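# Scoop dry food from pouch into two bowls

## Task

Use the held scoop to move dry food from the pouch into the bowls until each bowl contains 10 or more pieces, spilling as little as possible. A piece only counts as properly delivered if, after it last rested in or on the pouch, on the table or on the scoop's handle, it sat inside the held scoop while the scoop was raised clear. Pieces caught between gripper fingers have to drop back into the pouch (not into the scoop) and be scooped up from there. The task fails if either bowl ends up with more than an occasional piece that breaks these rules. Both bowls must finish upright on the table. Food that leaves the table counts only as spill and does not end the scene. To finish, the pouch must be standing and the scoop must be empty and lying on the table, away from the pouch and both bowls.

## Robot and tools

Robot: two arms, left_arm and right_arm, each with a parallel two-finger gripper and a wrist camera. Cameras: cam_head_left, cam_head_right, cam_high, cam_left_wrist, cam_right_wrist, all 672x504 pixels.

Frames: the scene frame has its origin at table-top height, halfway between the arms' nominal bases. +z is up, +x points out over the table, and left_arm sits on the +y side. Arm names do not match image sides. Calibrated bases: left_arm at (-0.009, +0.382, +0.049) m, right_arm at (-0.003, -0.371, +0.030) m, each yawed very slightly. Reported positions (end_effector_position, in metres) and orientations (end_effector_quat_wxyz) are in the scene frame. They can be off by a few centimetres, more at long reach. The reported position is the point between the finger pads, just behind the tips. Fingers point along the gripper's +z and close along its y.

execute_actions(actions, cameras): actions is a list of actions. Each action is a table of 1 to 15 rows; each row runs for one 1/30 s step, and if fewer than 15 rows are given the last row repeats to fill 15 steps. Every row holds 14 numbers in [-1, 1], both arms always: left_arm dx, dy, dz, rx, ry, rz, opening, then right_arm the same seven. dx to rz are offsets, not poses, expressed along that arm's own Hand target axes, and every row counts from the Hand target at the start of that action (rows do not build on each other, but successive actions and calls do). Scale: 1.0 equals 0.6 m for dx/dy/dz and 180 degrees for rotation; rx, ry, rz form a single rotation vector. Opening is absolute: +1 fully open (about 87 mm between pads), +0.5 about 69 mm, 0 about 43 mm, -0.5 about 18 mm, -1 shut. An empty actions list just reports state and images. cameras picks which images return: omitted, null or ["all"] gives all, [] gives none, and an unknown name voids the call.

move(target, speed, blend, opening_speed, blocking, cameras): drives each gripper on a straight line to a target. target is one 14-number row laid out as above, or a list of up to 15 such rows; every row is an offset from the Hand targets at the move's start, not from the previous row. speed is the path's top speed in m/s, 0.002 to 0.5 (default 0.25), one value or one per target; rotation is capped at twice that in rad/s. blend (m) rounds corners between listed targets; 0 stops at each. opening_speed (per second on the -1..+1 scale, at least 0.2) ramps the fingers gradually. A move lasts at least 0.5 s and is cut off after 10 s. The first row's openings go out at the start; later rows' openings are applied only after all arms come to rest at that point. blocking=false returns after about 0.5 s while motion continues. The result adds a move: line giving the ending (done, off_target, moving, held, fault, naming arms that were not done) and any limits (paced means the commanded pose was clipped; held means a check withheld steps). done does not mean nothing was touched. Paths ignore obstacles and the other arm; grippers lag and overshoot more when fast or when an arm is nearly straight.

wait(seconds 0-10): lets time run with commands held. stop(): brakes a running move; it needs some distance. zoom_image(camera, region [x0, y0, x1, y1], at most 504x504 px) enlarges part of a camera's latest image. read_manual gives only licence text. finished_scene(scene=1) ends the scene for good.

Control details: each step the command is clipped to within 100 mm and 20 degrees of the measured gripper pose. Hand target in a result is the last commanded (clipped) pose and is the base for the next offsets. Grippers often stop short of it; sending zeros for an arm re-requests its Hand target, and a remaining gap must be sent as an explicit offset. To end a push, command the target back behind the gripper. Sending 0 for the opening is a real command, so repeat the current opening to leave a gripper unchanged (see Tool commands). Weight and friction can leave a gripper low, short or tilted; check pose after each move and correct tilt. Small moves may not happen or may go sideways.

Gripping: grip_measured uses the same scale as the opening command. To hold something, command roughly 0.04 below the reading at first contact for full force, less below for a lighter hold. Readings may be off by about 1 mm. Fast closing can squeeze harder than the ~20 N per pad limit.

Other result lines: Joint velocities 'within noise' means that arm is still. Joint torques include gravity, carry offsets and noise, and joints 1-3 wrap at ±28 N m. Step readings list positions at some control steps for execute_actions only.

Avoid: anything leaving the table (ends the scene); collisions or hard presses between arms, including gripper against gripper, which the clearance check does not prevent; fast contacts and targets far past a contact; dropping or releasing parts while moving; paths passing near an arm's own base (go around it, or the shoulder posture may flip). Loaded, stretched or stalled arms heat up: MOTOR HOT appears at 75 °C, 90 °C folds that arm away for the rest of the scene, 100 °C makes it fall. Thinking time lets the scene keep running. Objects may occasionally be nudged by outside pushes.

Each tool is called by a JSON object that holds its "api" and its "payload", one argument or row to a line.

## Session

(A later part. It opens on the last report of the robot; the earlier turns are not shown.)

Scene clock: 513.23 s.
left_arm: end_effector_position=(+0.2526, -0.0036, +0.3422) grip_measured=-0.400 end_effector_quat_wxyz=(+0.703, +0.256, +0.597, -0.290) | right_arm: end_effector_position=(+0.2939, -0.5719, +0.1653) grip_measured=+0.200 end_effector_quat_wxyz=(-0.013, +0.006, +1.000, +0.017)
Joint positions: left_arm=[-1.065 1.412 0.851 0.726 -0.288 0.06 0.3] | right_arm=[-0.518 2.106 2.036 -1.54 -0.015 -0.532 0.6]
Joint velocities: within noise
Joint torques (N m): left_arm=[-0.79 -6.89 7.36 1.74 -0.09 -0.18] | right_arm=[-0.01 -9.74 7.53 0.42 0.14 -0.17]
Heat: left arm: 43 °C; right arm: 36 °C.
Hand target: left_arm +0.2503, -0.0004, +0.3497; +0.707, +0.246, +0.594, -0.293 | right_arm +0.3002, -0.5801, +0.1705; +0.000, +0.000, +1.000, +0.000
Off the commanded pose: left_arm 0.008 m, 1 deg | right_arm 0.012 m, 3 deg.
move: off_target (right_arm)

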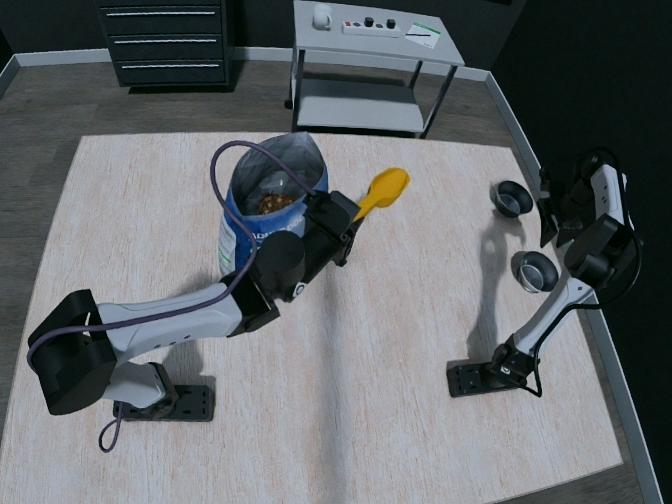

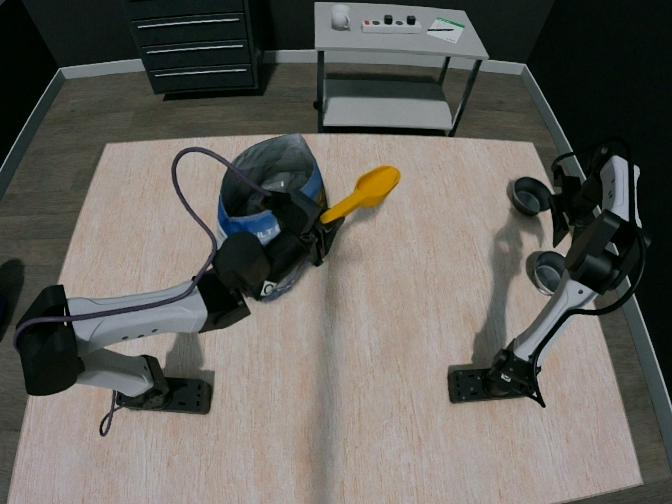

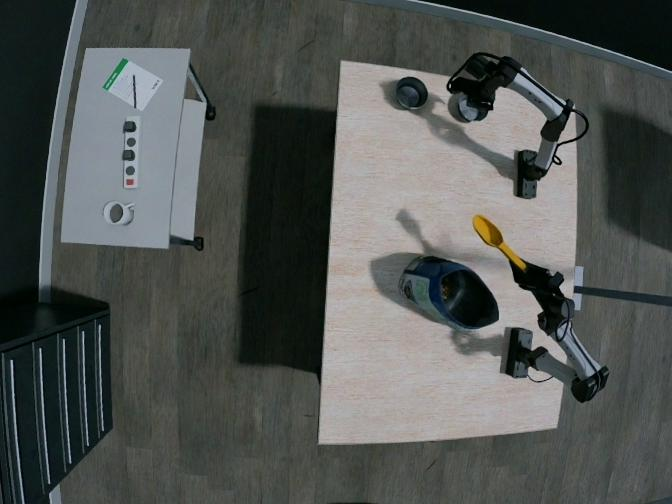

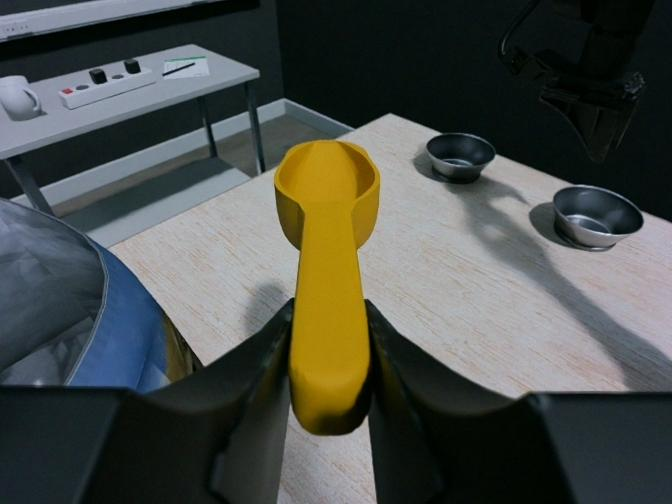

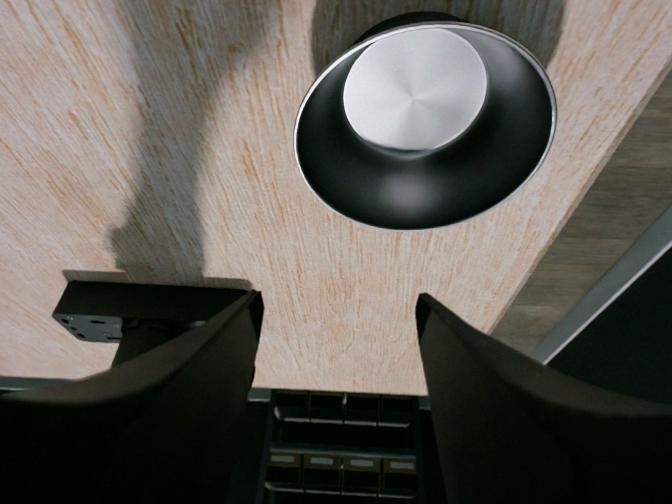

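{"api": "execute_actions", "payload": {
  "actions": []
}}

Scene clock: 529.37 s.
left_arm: end_effector_position=(+0.2526, -0.0036, +0.3421) grip_measured=-0.400 end_effector_quat_wxyz=(+0.703, +0.256, +0.597, -0.290) | right_arm: end_effector_position=(+0.2939, -0.5720, +0.1653) grip_measured=+0.200 end_effector_quat_wxyz=(-0.013, +0.005, +1.000, +0.016)
Joint positions: left_arm=[-1.065 1.412 0.851 0.725 -0.288 0.06 0.3] | right_arm=[-0.518 2.106 2.036 -1.54 -0.015 -0.532 0.6]
Joint velocities: within noise
Joint torques (N m): left_arm=[-0.77 -6.87 7.35 1.74 -0.09 -0.18] | right_arm=[-0.01 -9.69 7.57 0.43 0.13 -0.17]
Heat: left arm: 40 °C; right arm: 38 °C.
Hand target: left_arm +0.2503, -0.0004, +0.3496; +0.707, +0.246, +0.594, -0.293 | right_arm +0.3002, -0.5801, +0.1705; +0.000, +0.000, +1.000, +0.000
Tool commands: left_gripper/opening=-1.0 right_gripper/opening=+0.2
Off the commanded pose: left_arm 0.009 m, 1 deg | right_arm 0.012 m, 3 deg.

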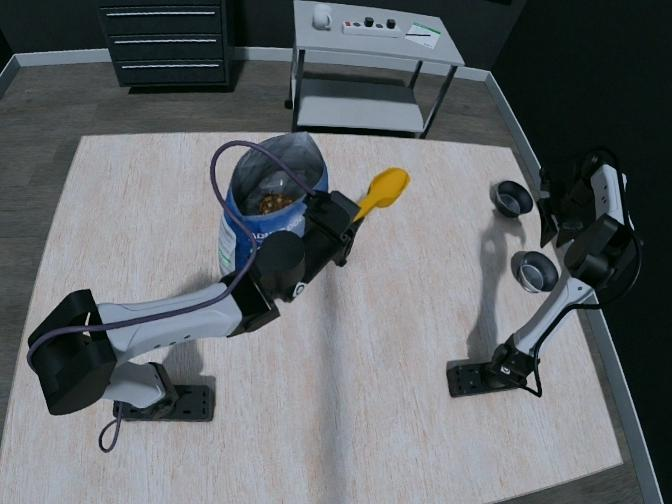

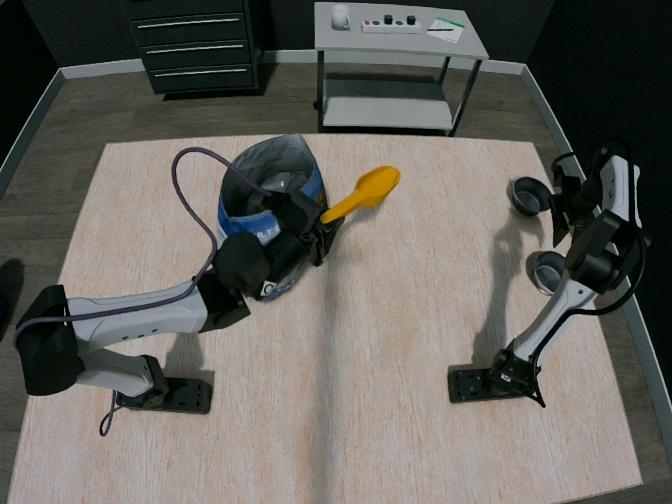

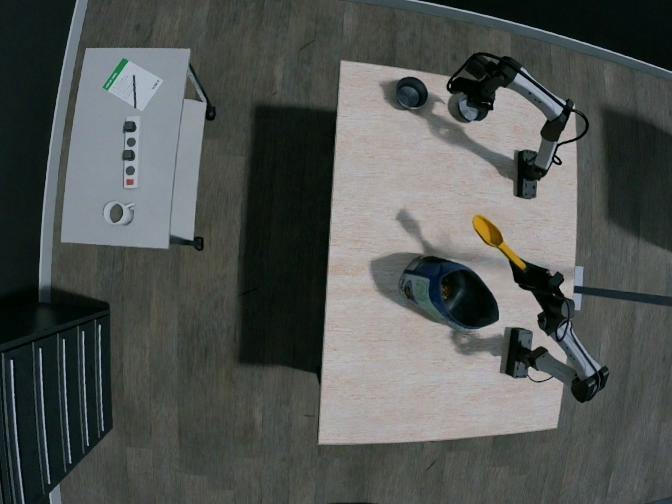

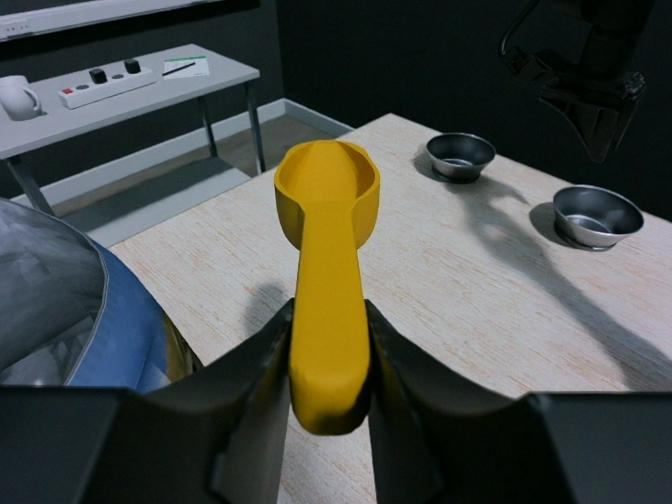

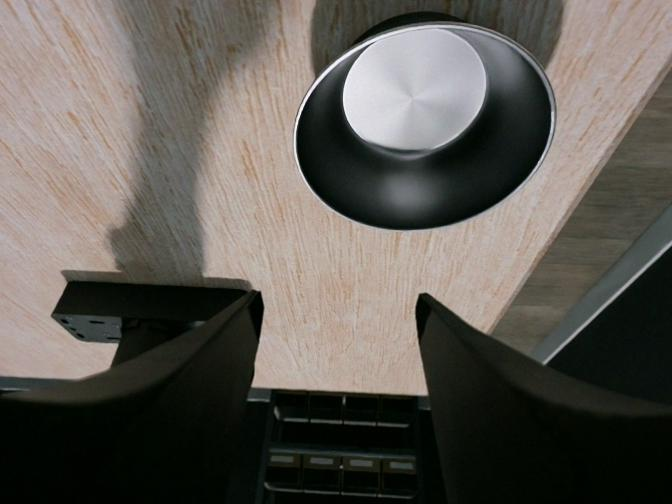

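{"api": "move", "payload": {
  "target": [-0.115,0.283,0.02,-0.0711,0,0.0126,-1,0.03,0.0267,0.142,0,0,0,0.2],
  "speed": 0.12
}}

Scene clock: 556.80 s.
left_arm: end_effector_position=(+0.3710, +0.1210, +0.4000) grip_measured=-0.400 end_effector_quat_wxyz=(+0.726, +0.180, +0.633, -0.200) | right_arm: end_effector_position=(+0.2786, -0.5609, +0.0710) grip_measured=+0.200 end_effector_quat_wxyz=(-0.020, +0.003, +1.000, +0.021)
Joint positions: left_arm=[-0.616 1.328 1.043 0.419 -0.091 0.02 0.3] | right_arm=[-0.514 2.055 1.58 -1.151 -0.015 -0.532 0.6]
Joint velocities: within noise
Joint torques (N m): left_arm=[-0.06 -5.23 10.88 1.78 0.29 -0.18] | right_arm=[0.58 -13.67 4.44 0.4 0.14 -0.06]
Heat: left arm: 38 °C; right arm: 41 °C.
Hand target: left_arm +0.3702, +0.1198, +0.4198; +0.736, +0.177, +0.618, -0.211 | right_arm +0.2823, -0.5641, +0.0853; +0.000, +0.000, +1.000, +0.000
Off the commanded pose: left_arm 0.020 m, 2 deg | right_arm 0.015 m, 3 deg.
move: off_target (left_arm, right_arm)

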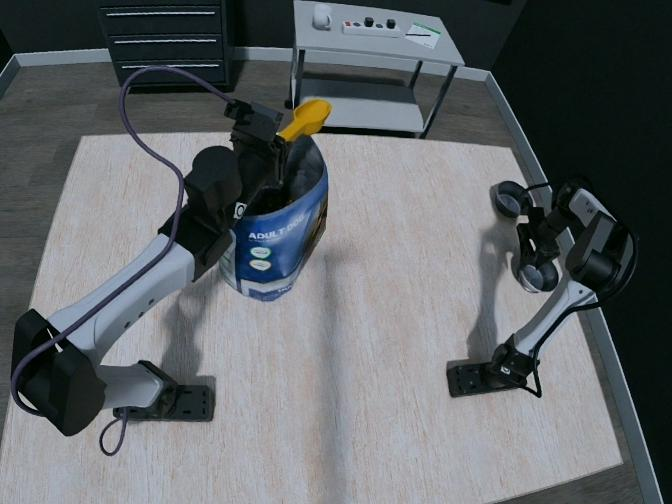

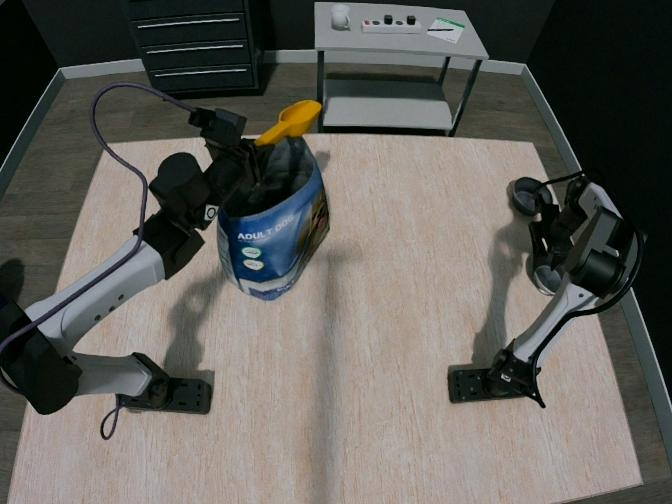

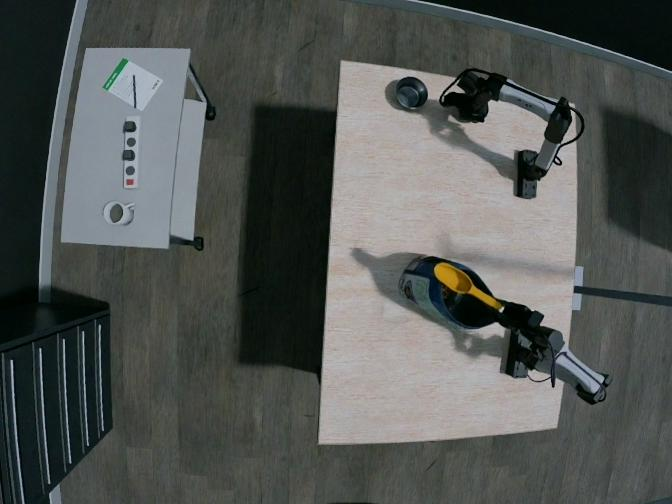

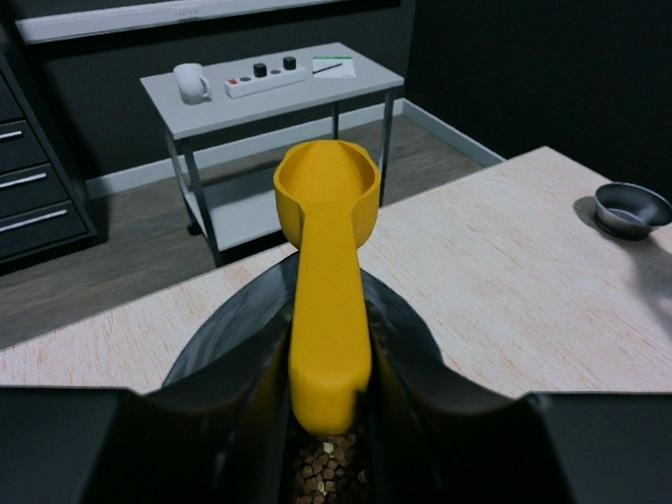

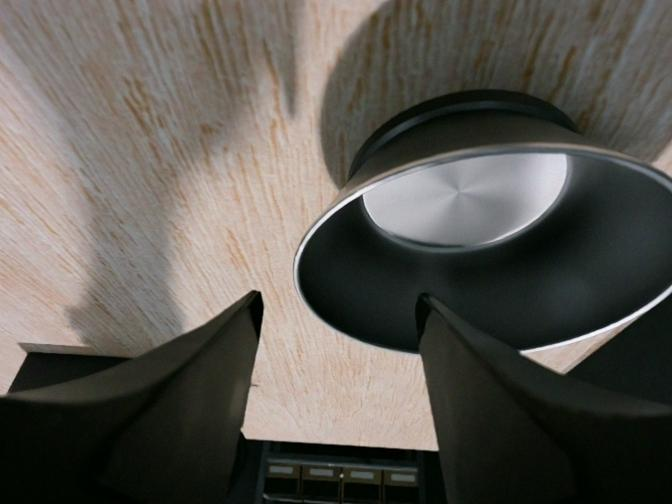

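{"api": "move", "payload": {
  "target": [
    [0,0,0,0,0,0,-1,0.0,0.017,0.067,0,0,0,0.2],
    [0,0,0,0,0,0,-1,0.0,0.017,0.067,0,0,0,-0.5]
  ],
  "speed": 0.08
}}

{"api": "zoom_image", "payload": {
  "camera": "cam_head_right",
  "region": [470, 130, 670, 330]
}}

Scene clock: 563.63 s.
left_arm: end_effector_position=(+0.3709, +0.1209, +0.3998) grip_measured=-0.400 end_effector_quat_wxyz=(+0.725, +0.180, +0.633, -0.200) | right_arm: end_effector_position=(+0.2797, -0.5519, +0.0395) grip_measured=-0.500 end_effector_quat_wxyz=(-0.009, -0.003, +1.000, +0.013)
Joint positions: left_arm=[-0.616 1.328 1.043 0.418 -0.09 0.02 0.3] | right_arm=[-0.49 2.051 1.448 -0.996 -0.015 -0.522 0.25]
Joint velocities: within noise
Joint torques (N m): left_arm=[-0.08 -5.27 10.85 1.78 0.26 -0.18] | right_arm=[0.58 -11.28 4.27 0.44 0.12 0.1]
Heat: left arm: 38 °C; right arm: 43 °C.
Hand target: left_arm +0.3702, +0.1197, +0.4199; +0.736, +0.177, +0.618, -0.211 | right_arm +0.2823, -0.5539, +0.0452; +0.000, +0.000, +1.000, +0.000
Off the commanded pose: left_arm 0.020 m, 2 deg | right_arm 0.006 m, 2 deg.
move: off_target (left_arm)

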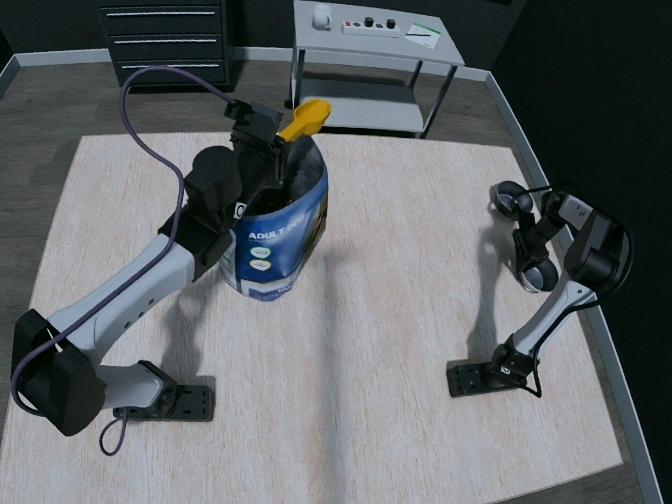

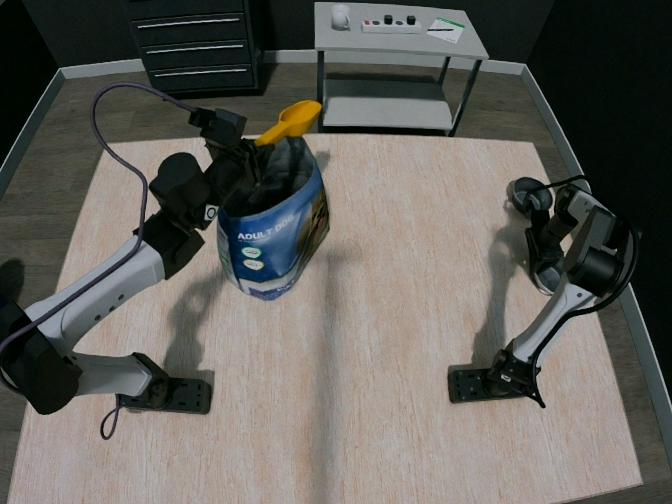

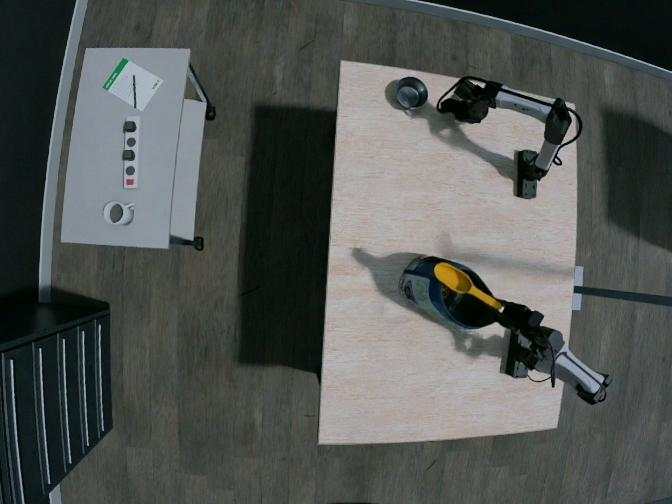

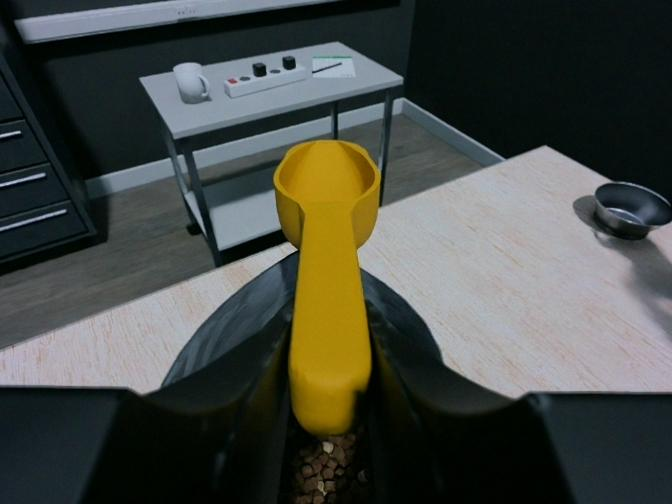

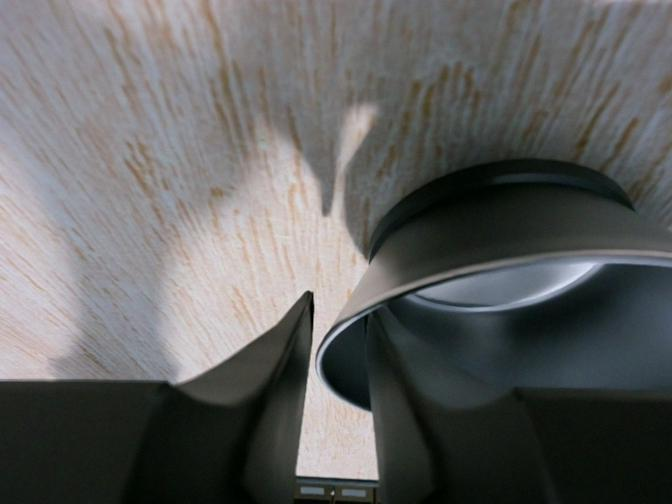

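Scaled by 2.520.

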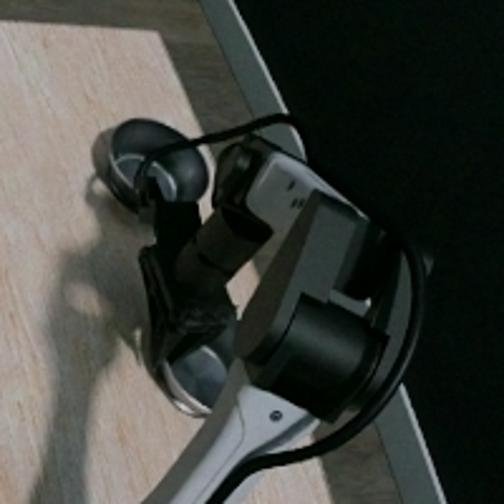

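{"api": "move", "payload": {
  "target": [0,0,0,0,0,0,-1,0.0,0.528,0.0,0,0,0,-0.5],
  "speed": 0.08
}}

Scene clock: 572.47 s.
left_arm: end_effector_position=(+0.3709, +0.1209, +0.3997) grip_measured=-0.400 end_effector_quat_wxyz=(+0.725, +0.180, +0.633, -0.200) | right_arm: end_effector_position=(+0.2748, -0.2422, +0.0421) grip_measured=-0.500 end_effector_quat_wxyz=(-0.007, -0.004, +1.000, -0.004)
Joint positions: left_arm=[-0.616 1.328 1.043 0.418 -0.09 0.02 0.3] | right_arm=[0.411 1.944 1.303 -0.946 0.002 0.378 0.25]
Joint velocities: within noise
Joint torques (N m): left_arm=[-0.05 -5.27 10.86 1.78 0.26 -0.18] | right_arm=[0.42 -7.6 7.17 0.32 0.05 0.11]
Heat: left arm: 37 °C; right arm: 42 °C.
Hand target: left_arm +0.3702, +0.1197, +0.4199; +0.736, +0.177, +0.618, -0.211 | right_arm +0.2822, -0.2372, +0.0450; +0.000, +0.000, +1.000, +0.000
Off the commanded pose: left_arm 0.020 m, 3 deg | right_arm 0.009 m, 1 deg.
move: off_target (left_arm)

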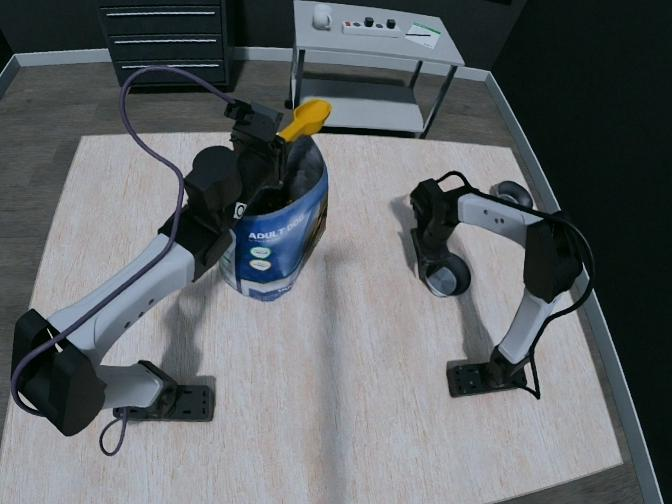

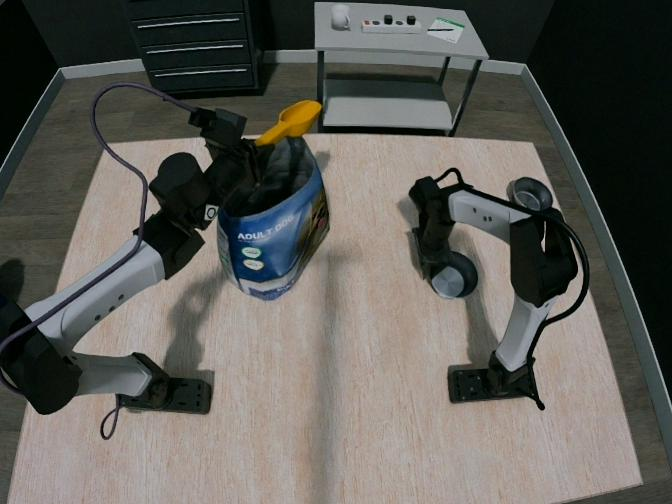

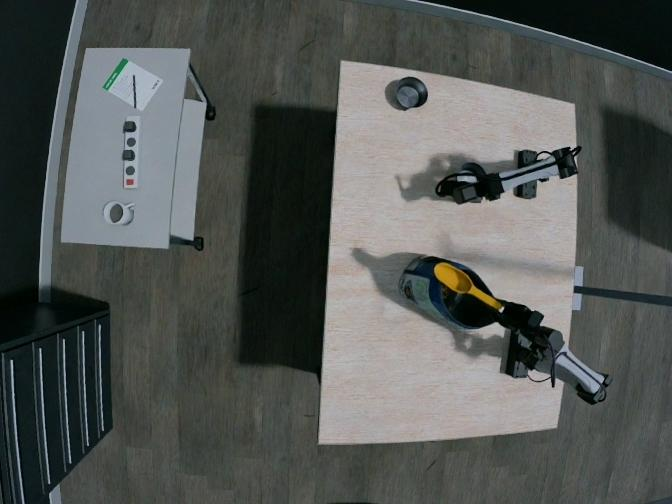

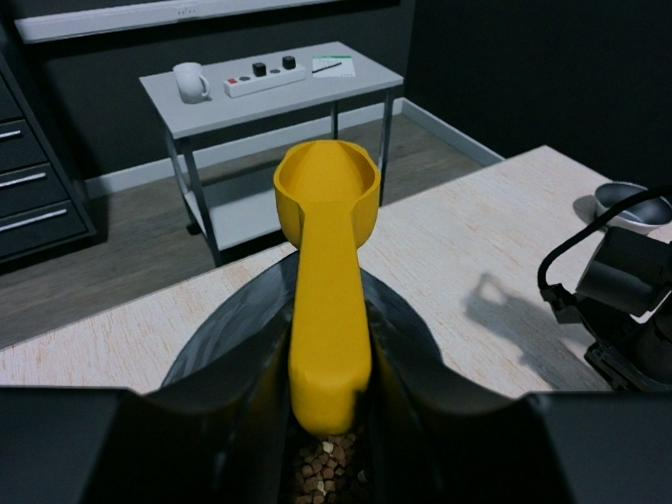

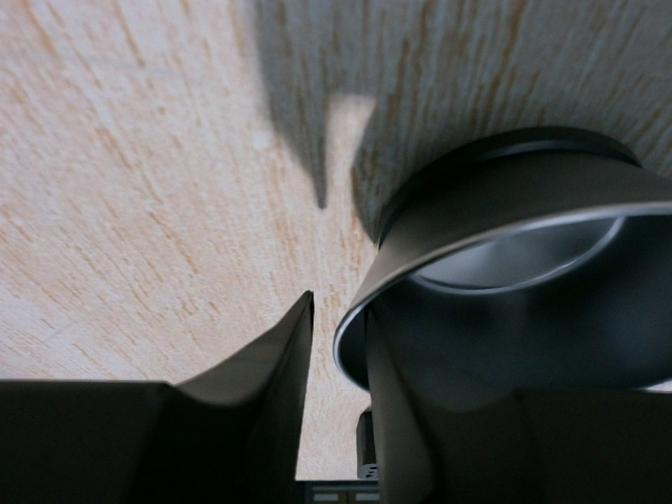

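{"api": "move", "payload": {
  "target": [
    [0,0,0,0,0,0,-1,0,0,0,0,0,0,0.2],
    [0,0,0,0,0,0,-1,0,0,-0.19,0,0,0,0.2],
    [0,0,0,0,0,0,-1,-0.392,-0.523,-0.163,0,-0.122,0,0.2]
  ],
  "speed": [0.1,0.12,0.2],
  "blend": [0,0.03,0]
}}

Scene clock: 593.03 s.
left_arm: end_effector_position=(+0.3709, +0.1209, +0.3996) grip_measured=-0.400 end_effector_quat_wxyz=(+0.725, +0.180, +0.634, -0.200) | right_arm: end_effector_position=(+0.5110, -0.5547, +0.1379) grip_measured=+0.200 end_effector_quat_wxyz=(+0.218, +0.011, +0.976, -0.018)
Joint positions: left_arm=[-0.616 1.328 1.043 0.417 -0.09 0.02 0.3] | right_arm=[-0.33 2.63 2.836 -1.349 -0.109 -0.308 0.6]
Joint velocities: within noise
Joint torques (N m): left_arm=[-0.03 -5.27 10.86 1.79 0.26 -0.19] | right_arm=[0.64 -12.22 7.83 1.13 -0.2 -0.15]
Heat: left arm: 38 °C; right arm: 40 °C.
Hand target: left_arm +0.3702, +0.1197, +0.4198; +0.736, +0.177, +0.618, -0.211 | right_arm +0.5174, -0.5509, +0.1430; +0.191, +0.000, +0.982, +0.000
Off the commanded pose: left_arm 0.020 m, 3 deg | right_arm 0.009 m, 4 deg.
elbow stopped short (right arm): the move would have taken joint 3 (elbow) straighter than the controller allows.
move: off_target (left_arm, right_arm)

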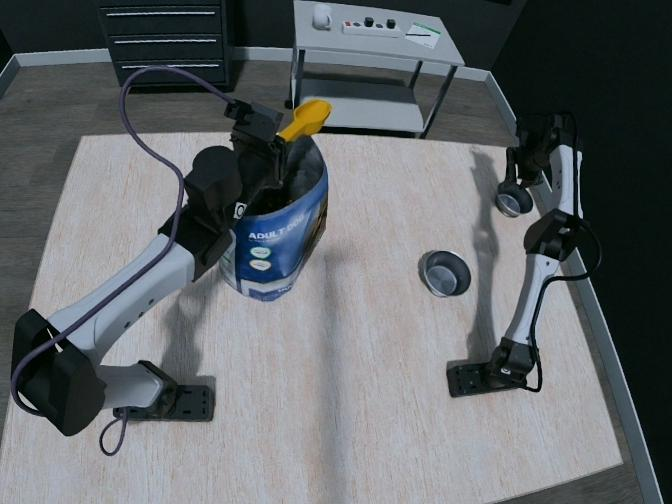

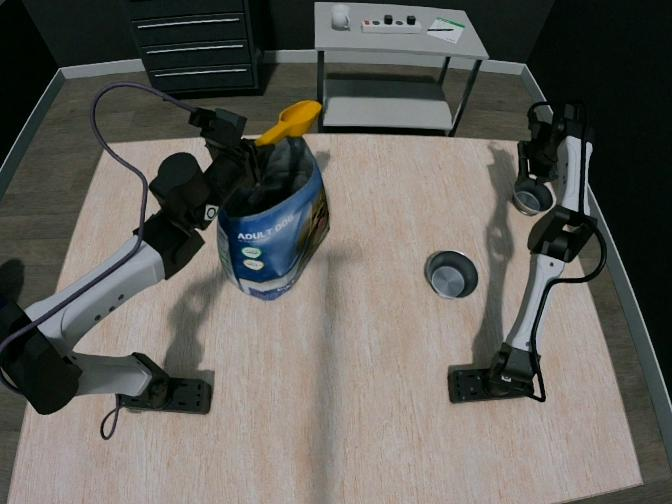

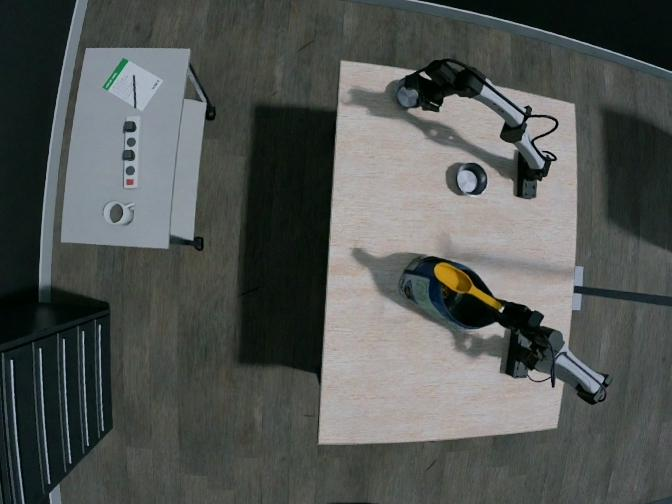

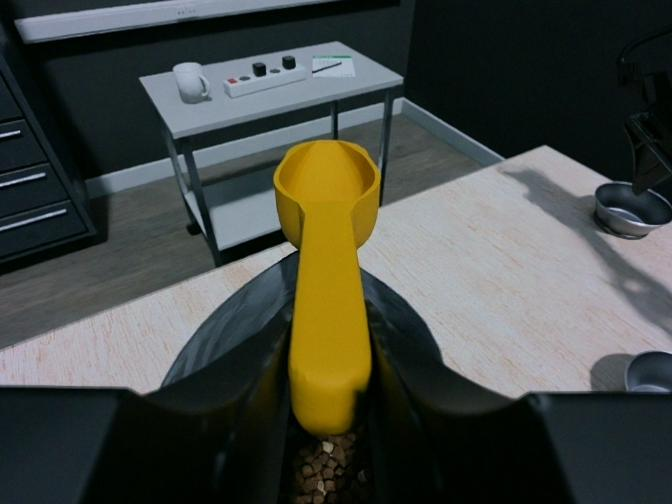

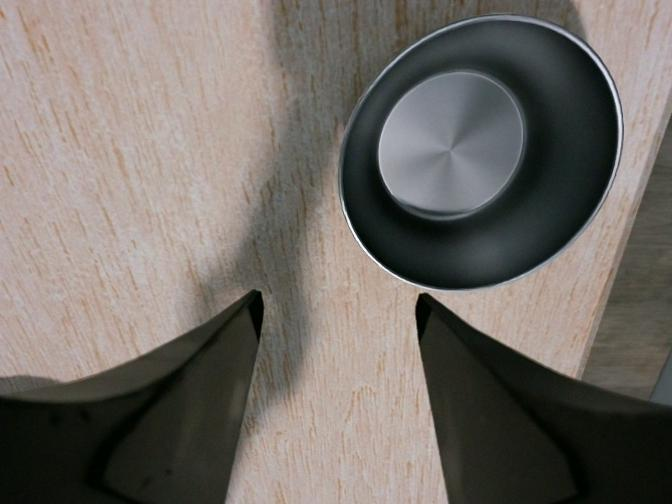

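{"api": "move", "payload": {
  "target": [0,0,0,0,0,0,-1,0.058,-0.0217,0.1617,0,0,0,0.2],
  "speed": 0.1,
  "cameras": ["cam_right_wrist","cam_head_right"]
}}

Scene clock: 608.13 s.
left_arm: end_effector_position=(+0.3709, +0.1209, +0.3996) grip_measured=-0.400 end_effector_quat_wxyz=(+0.725, +0.180, +0.634, -0.200) | right_arm: end_effector_position=(+0.5176, -0.5624, +0.0424) grip_measured=+0.200 end_effector_quat_wxyz=(+0.182, +0.005, +0.983, -0.005)
Joint positions: left_arm=[-0.616 1.328 1.043 0.417 -0.09 0.02 0.3] | right_arm=[-0.34 2.67 2.538 -1.091 -0.117 -0.333 0.6]
Joint velocities: within noise
Joint torques (N m): left_arm=[-0.03 -5.29 10.85 1.79 0.26 -0.18] | right_arm=[-0.27 -12.97 5.61 1.2 -0.2 -0.16]
Heat: left arm: 39 °C; right arm: 41 °C.
Hand target: left_arm +0.3702, +0.1197, +0.4198; +0.736, +0.177, +0.618, -0.211 | right_arm +0.5214, -0.5640, +0.0400; +0.191, +0.000, +0.982, +0.000
Off the commanded pose: left_arm 0.020 m, 3 deg | right_arm 0.005 m, 1 deg.
move: off_target (left_arm)
Images, in order (width x height): cam_head_right 672x504, cam_right_wrist 672x504.

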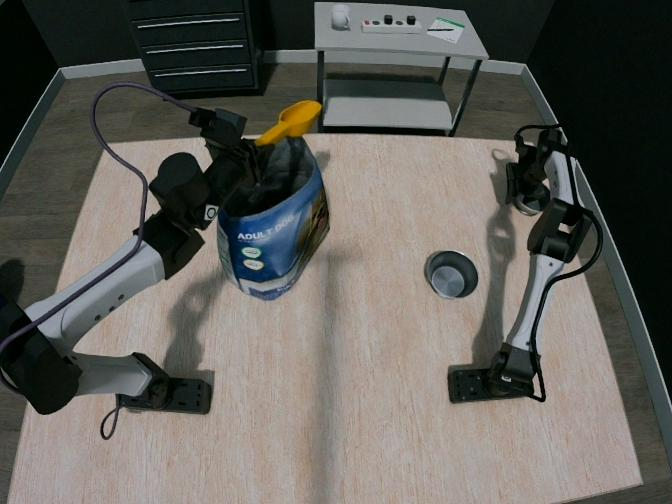

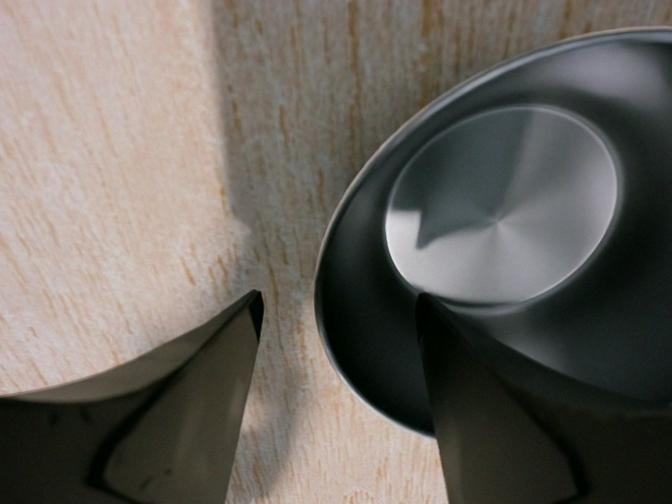

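{"api": "move", "payload": {
  "target": [
    [0,0,0,0,0,0,-1,0,0,0.006,0,0,0,0.2],
    [0,0,0,0,0,0,-1,0,0,0.006,0,0,0,-0.5],
    [0,0,0,0,0,0,-1,0.154,0.728,-0.055,0,0,0,-0.5]
  ],
  "speed": 0.09
}}

Scene clock: 621.20 s.
left_arm: end_effector_position=(+0.3709, +0.1209, +0.3996) grip_measured=-0.400 end_effector_quat_wxyz=(+0.725, +0.180, +0.634, -0.200) | right_arm: end_effector_position=(+0.4163, -0.1318, +0.0317) grip_measured=-0.500 end_effector_quat_wxyz=(+0.181, -0.006, +0.983, -0.002)
Joint positions: left_arm=[-0.616 1.328 1.043 0.417 -0.09 0.02 0.3] | right_arm=[0.571 2.296 1.814 -0.776 0.188 0.504 0.25]
Joint velocities: within noise
Joint torques (N m): left_arm=[-0.06 -5.26 10.86 1.79 0.26 -0.18] | right_arm=[0.44 -10.65 8.2 0.92 0.22 0.1]
Heat: left arm: 40 °C; right arm: 43 °C.
Hand target: left_arm +0.3702, +0.1197, +0.4199; +0.736, +0.177, +0.618, -0.211 | right_arm +0.4233, -0.1271, +0.0359; +0.191, +0.000, +0.982, +0.000
Off the commanded pose: left_arm 0.020 m, 3 deg | right_arm 0.009 m, 1 deg.
move: off_target (left_arm)

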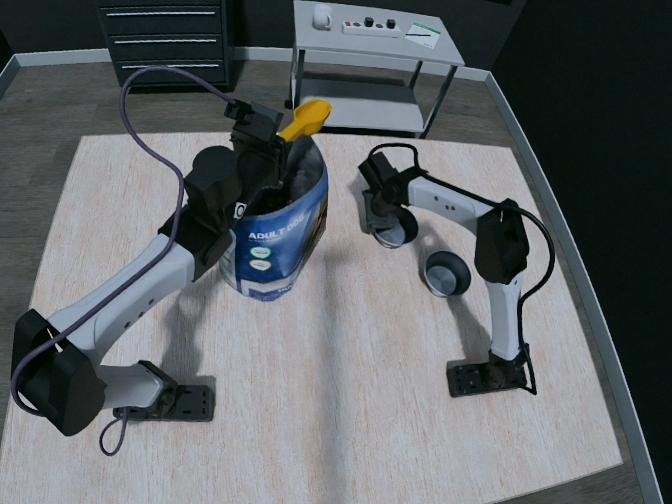

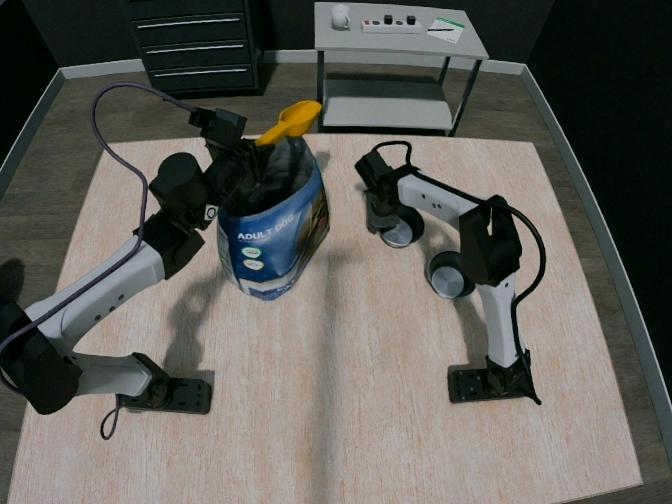

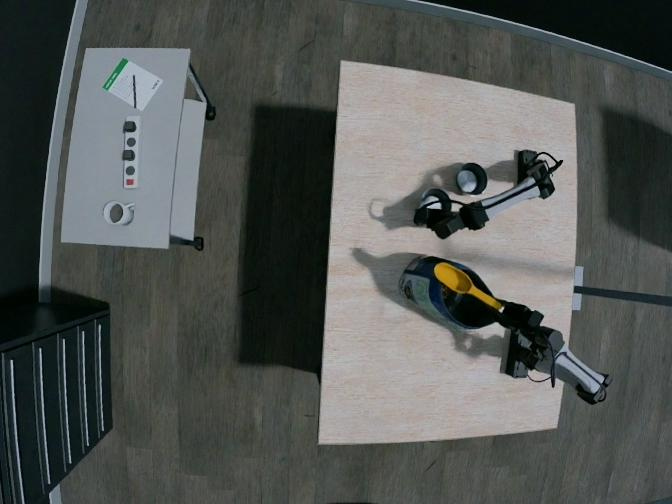

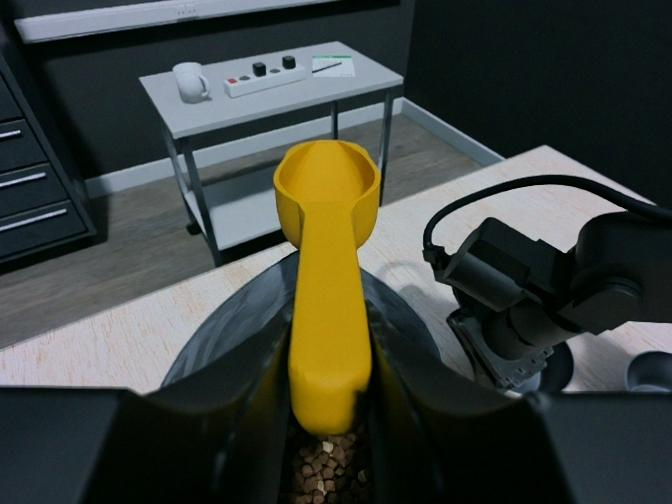

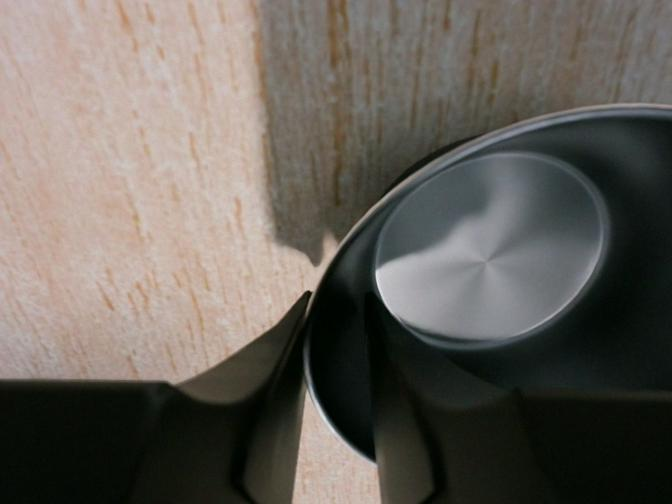

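{"api": "move", "payload": {
  "target": [
    [0,0,0,0,0,0,-1,0,0,0,0,0,0,0.2],
    [0,0,0,0,0,0,-1,-0.081,0,-0.201,0,0,0,0.2],
    [0,0,0,0,0,0,-1,0.0875,-0.655,-0.33,0.096,0.096,0.493,0.2]
  ],
  "speed": [0.1,0.12,0.3],
  "blend": [0,0.03,0]
}}

Scene clock: 638.13 s.
left_arm: end_effector_position=(+0.3709, +0.1209, +0.3996) grip_measured=-0.400 end_effector_quat_wxyz=(+0.725, +0.180, +0.634, -0.200) | right_arm: end_effector_position=(+0.2943, -0.5210, +0.1952) grip_measured=+0.200 end_effector_quat_wxyz=(-0.005, +0.704, +0.710, -0.009)
Joint positions: left_arm=[-0.616 1.328 1.043 0.417 -0.09 0.02 0.3] | right_arm=[-0.539 1.921 1.893 -1.558 0.016 0.997 0.6]
Joint velocities: within noise
Joint torques (N m): left_arm=[-0.05 -5.24 10.85 1.79 0.26 -0.19] | right_arm=[0.39 -7.79 7.5 0.26 -0.04 0.12]
Heat: left arm: 41 °C; right arm: 44 °C.
Hand target: left_arm +0.3702, +0.1197, +0.4199; +0.736, +0.177, +0.618, -0.211 | right_arm +0.3006, -0.5200, +0.2000; +0.000, +0.707, +0.707, -0.001
Off the commanded pose: left_arm 0.020 m, 3 deg | right_arm 0.008 m, 1 deg.
move: off_target (left_arm)

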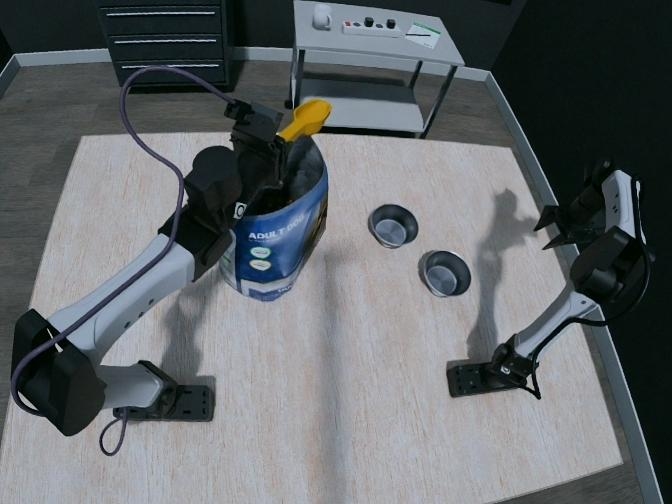

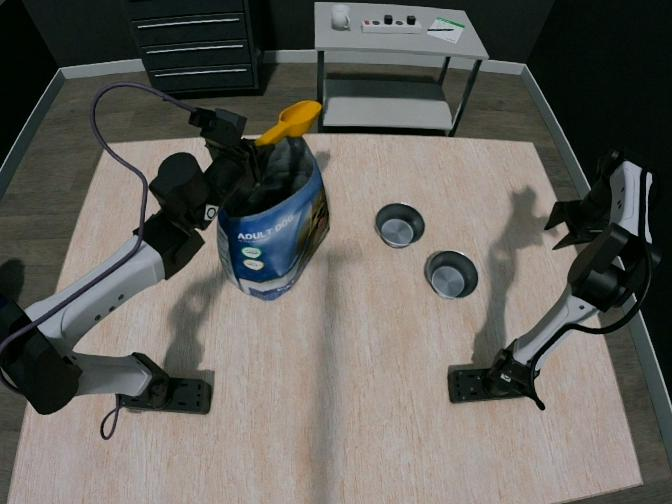

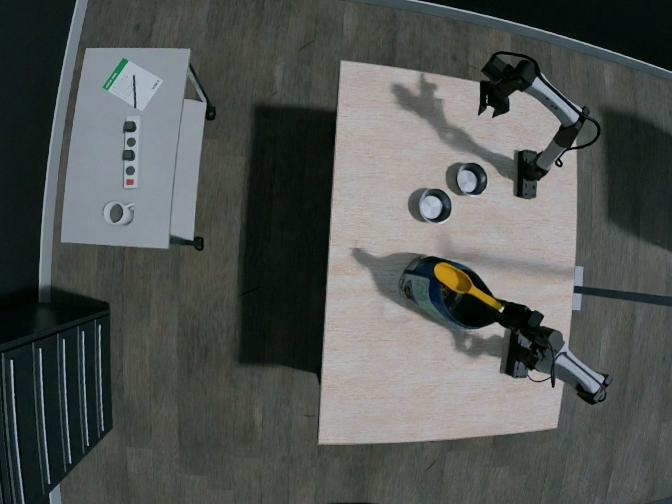

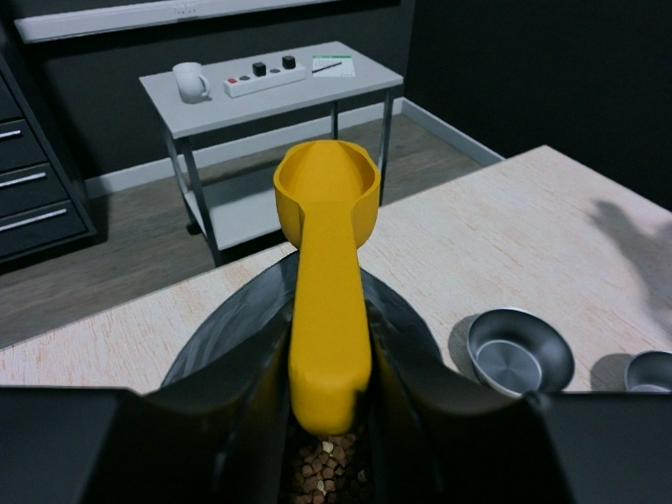

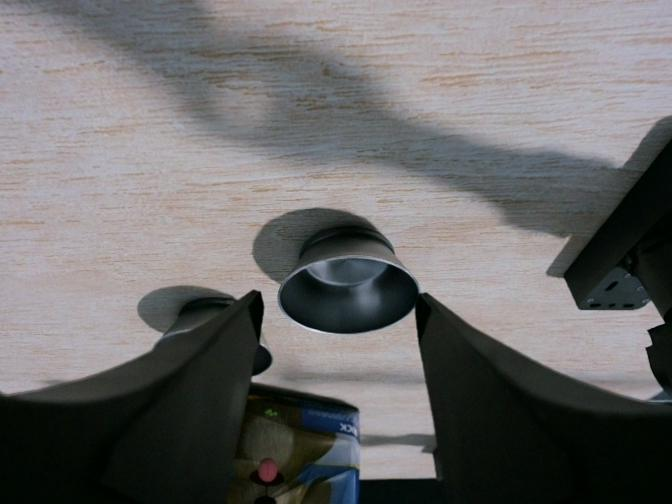

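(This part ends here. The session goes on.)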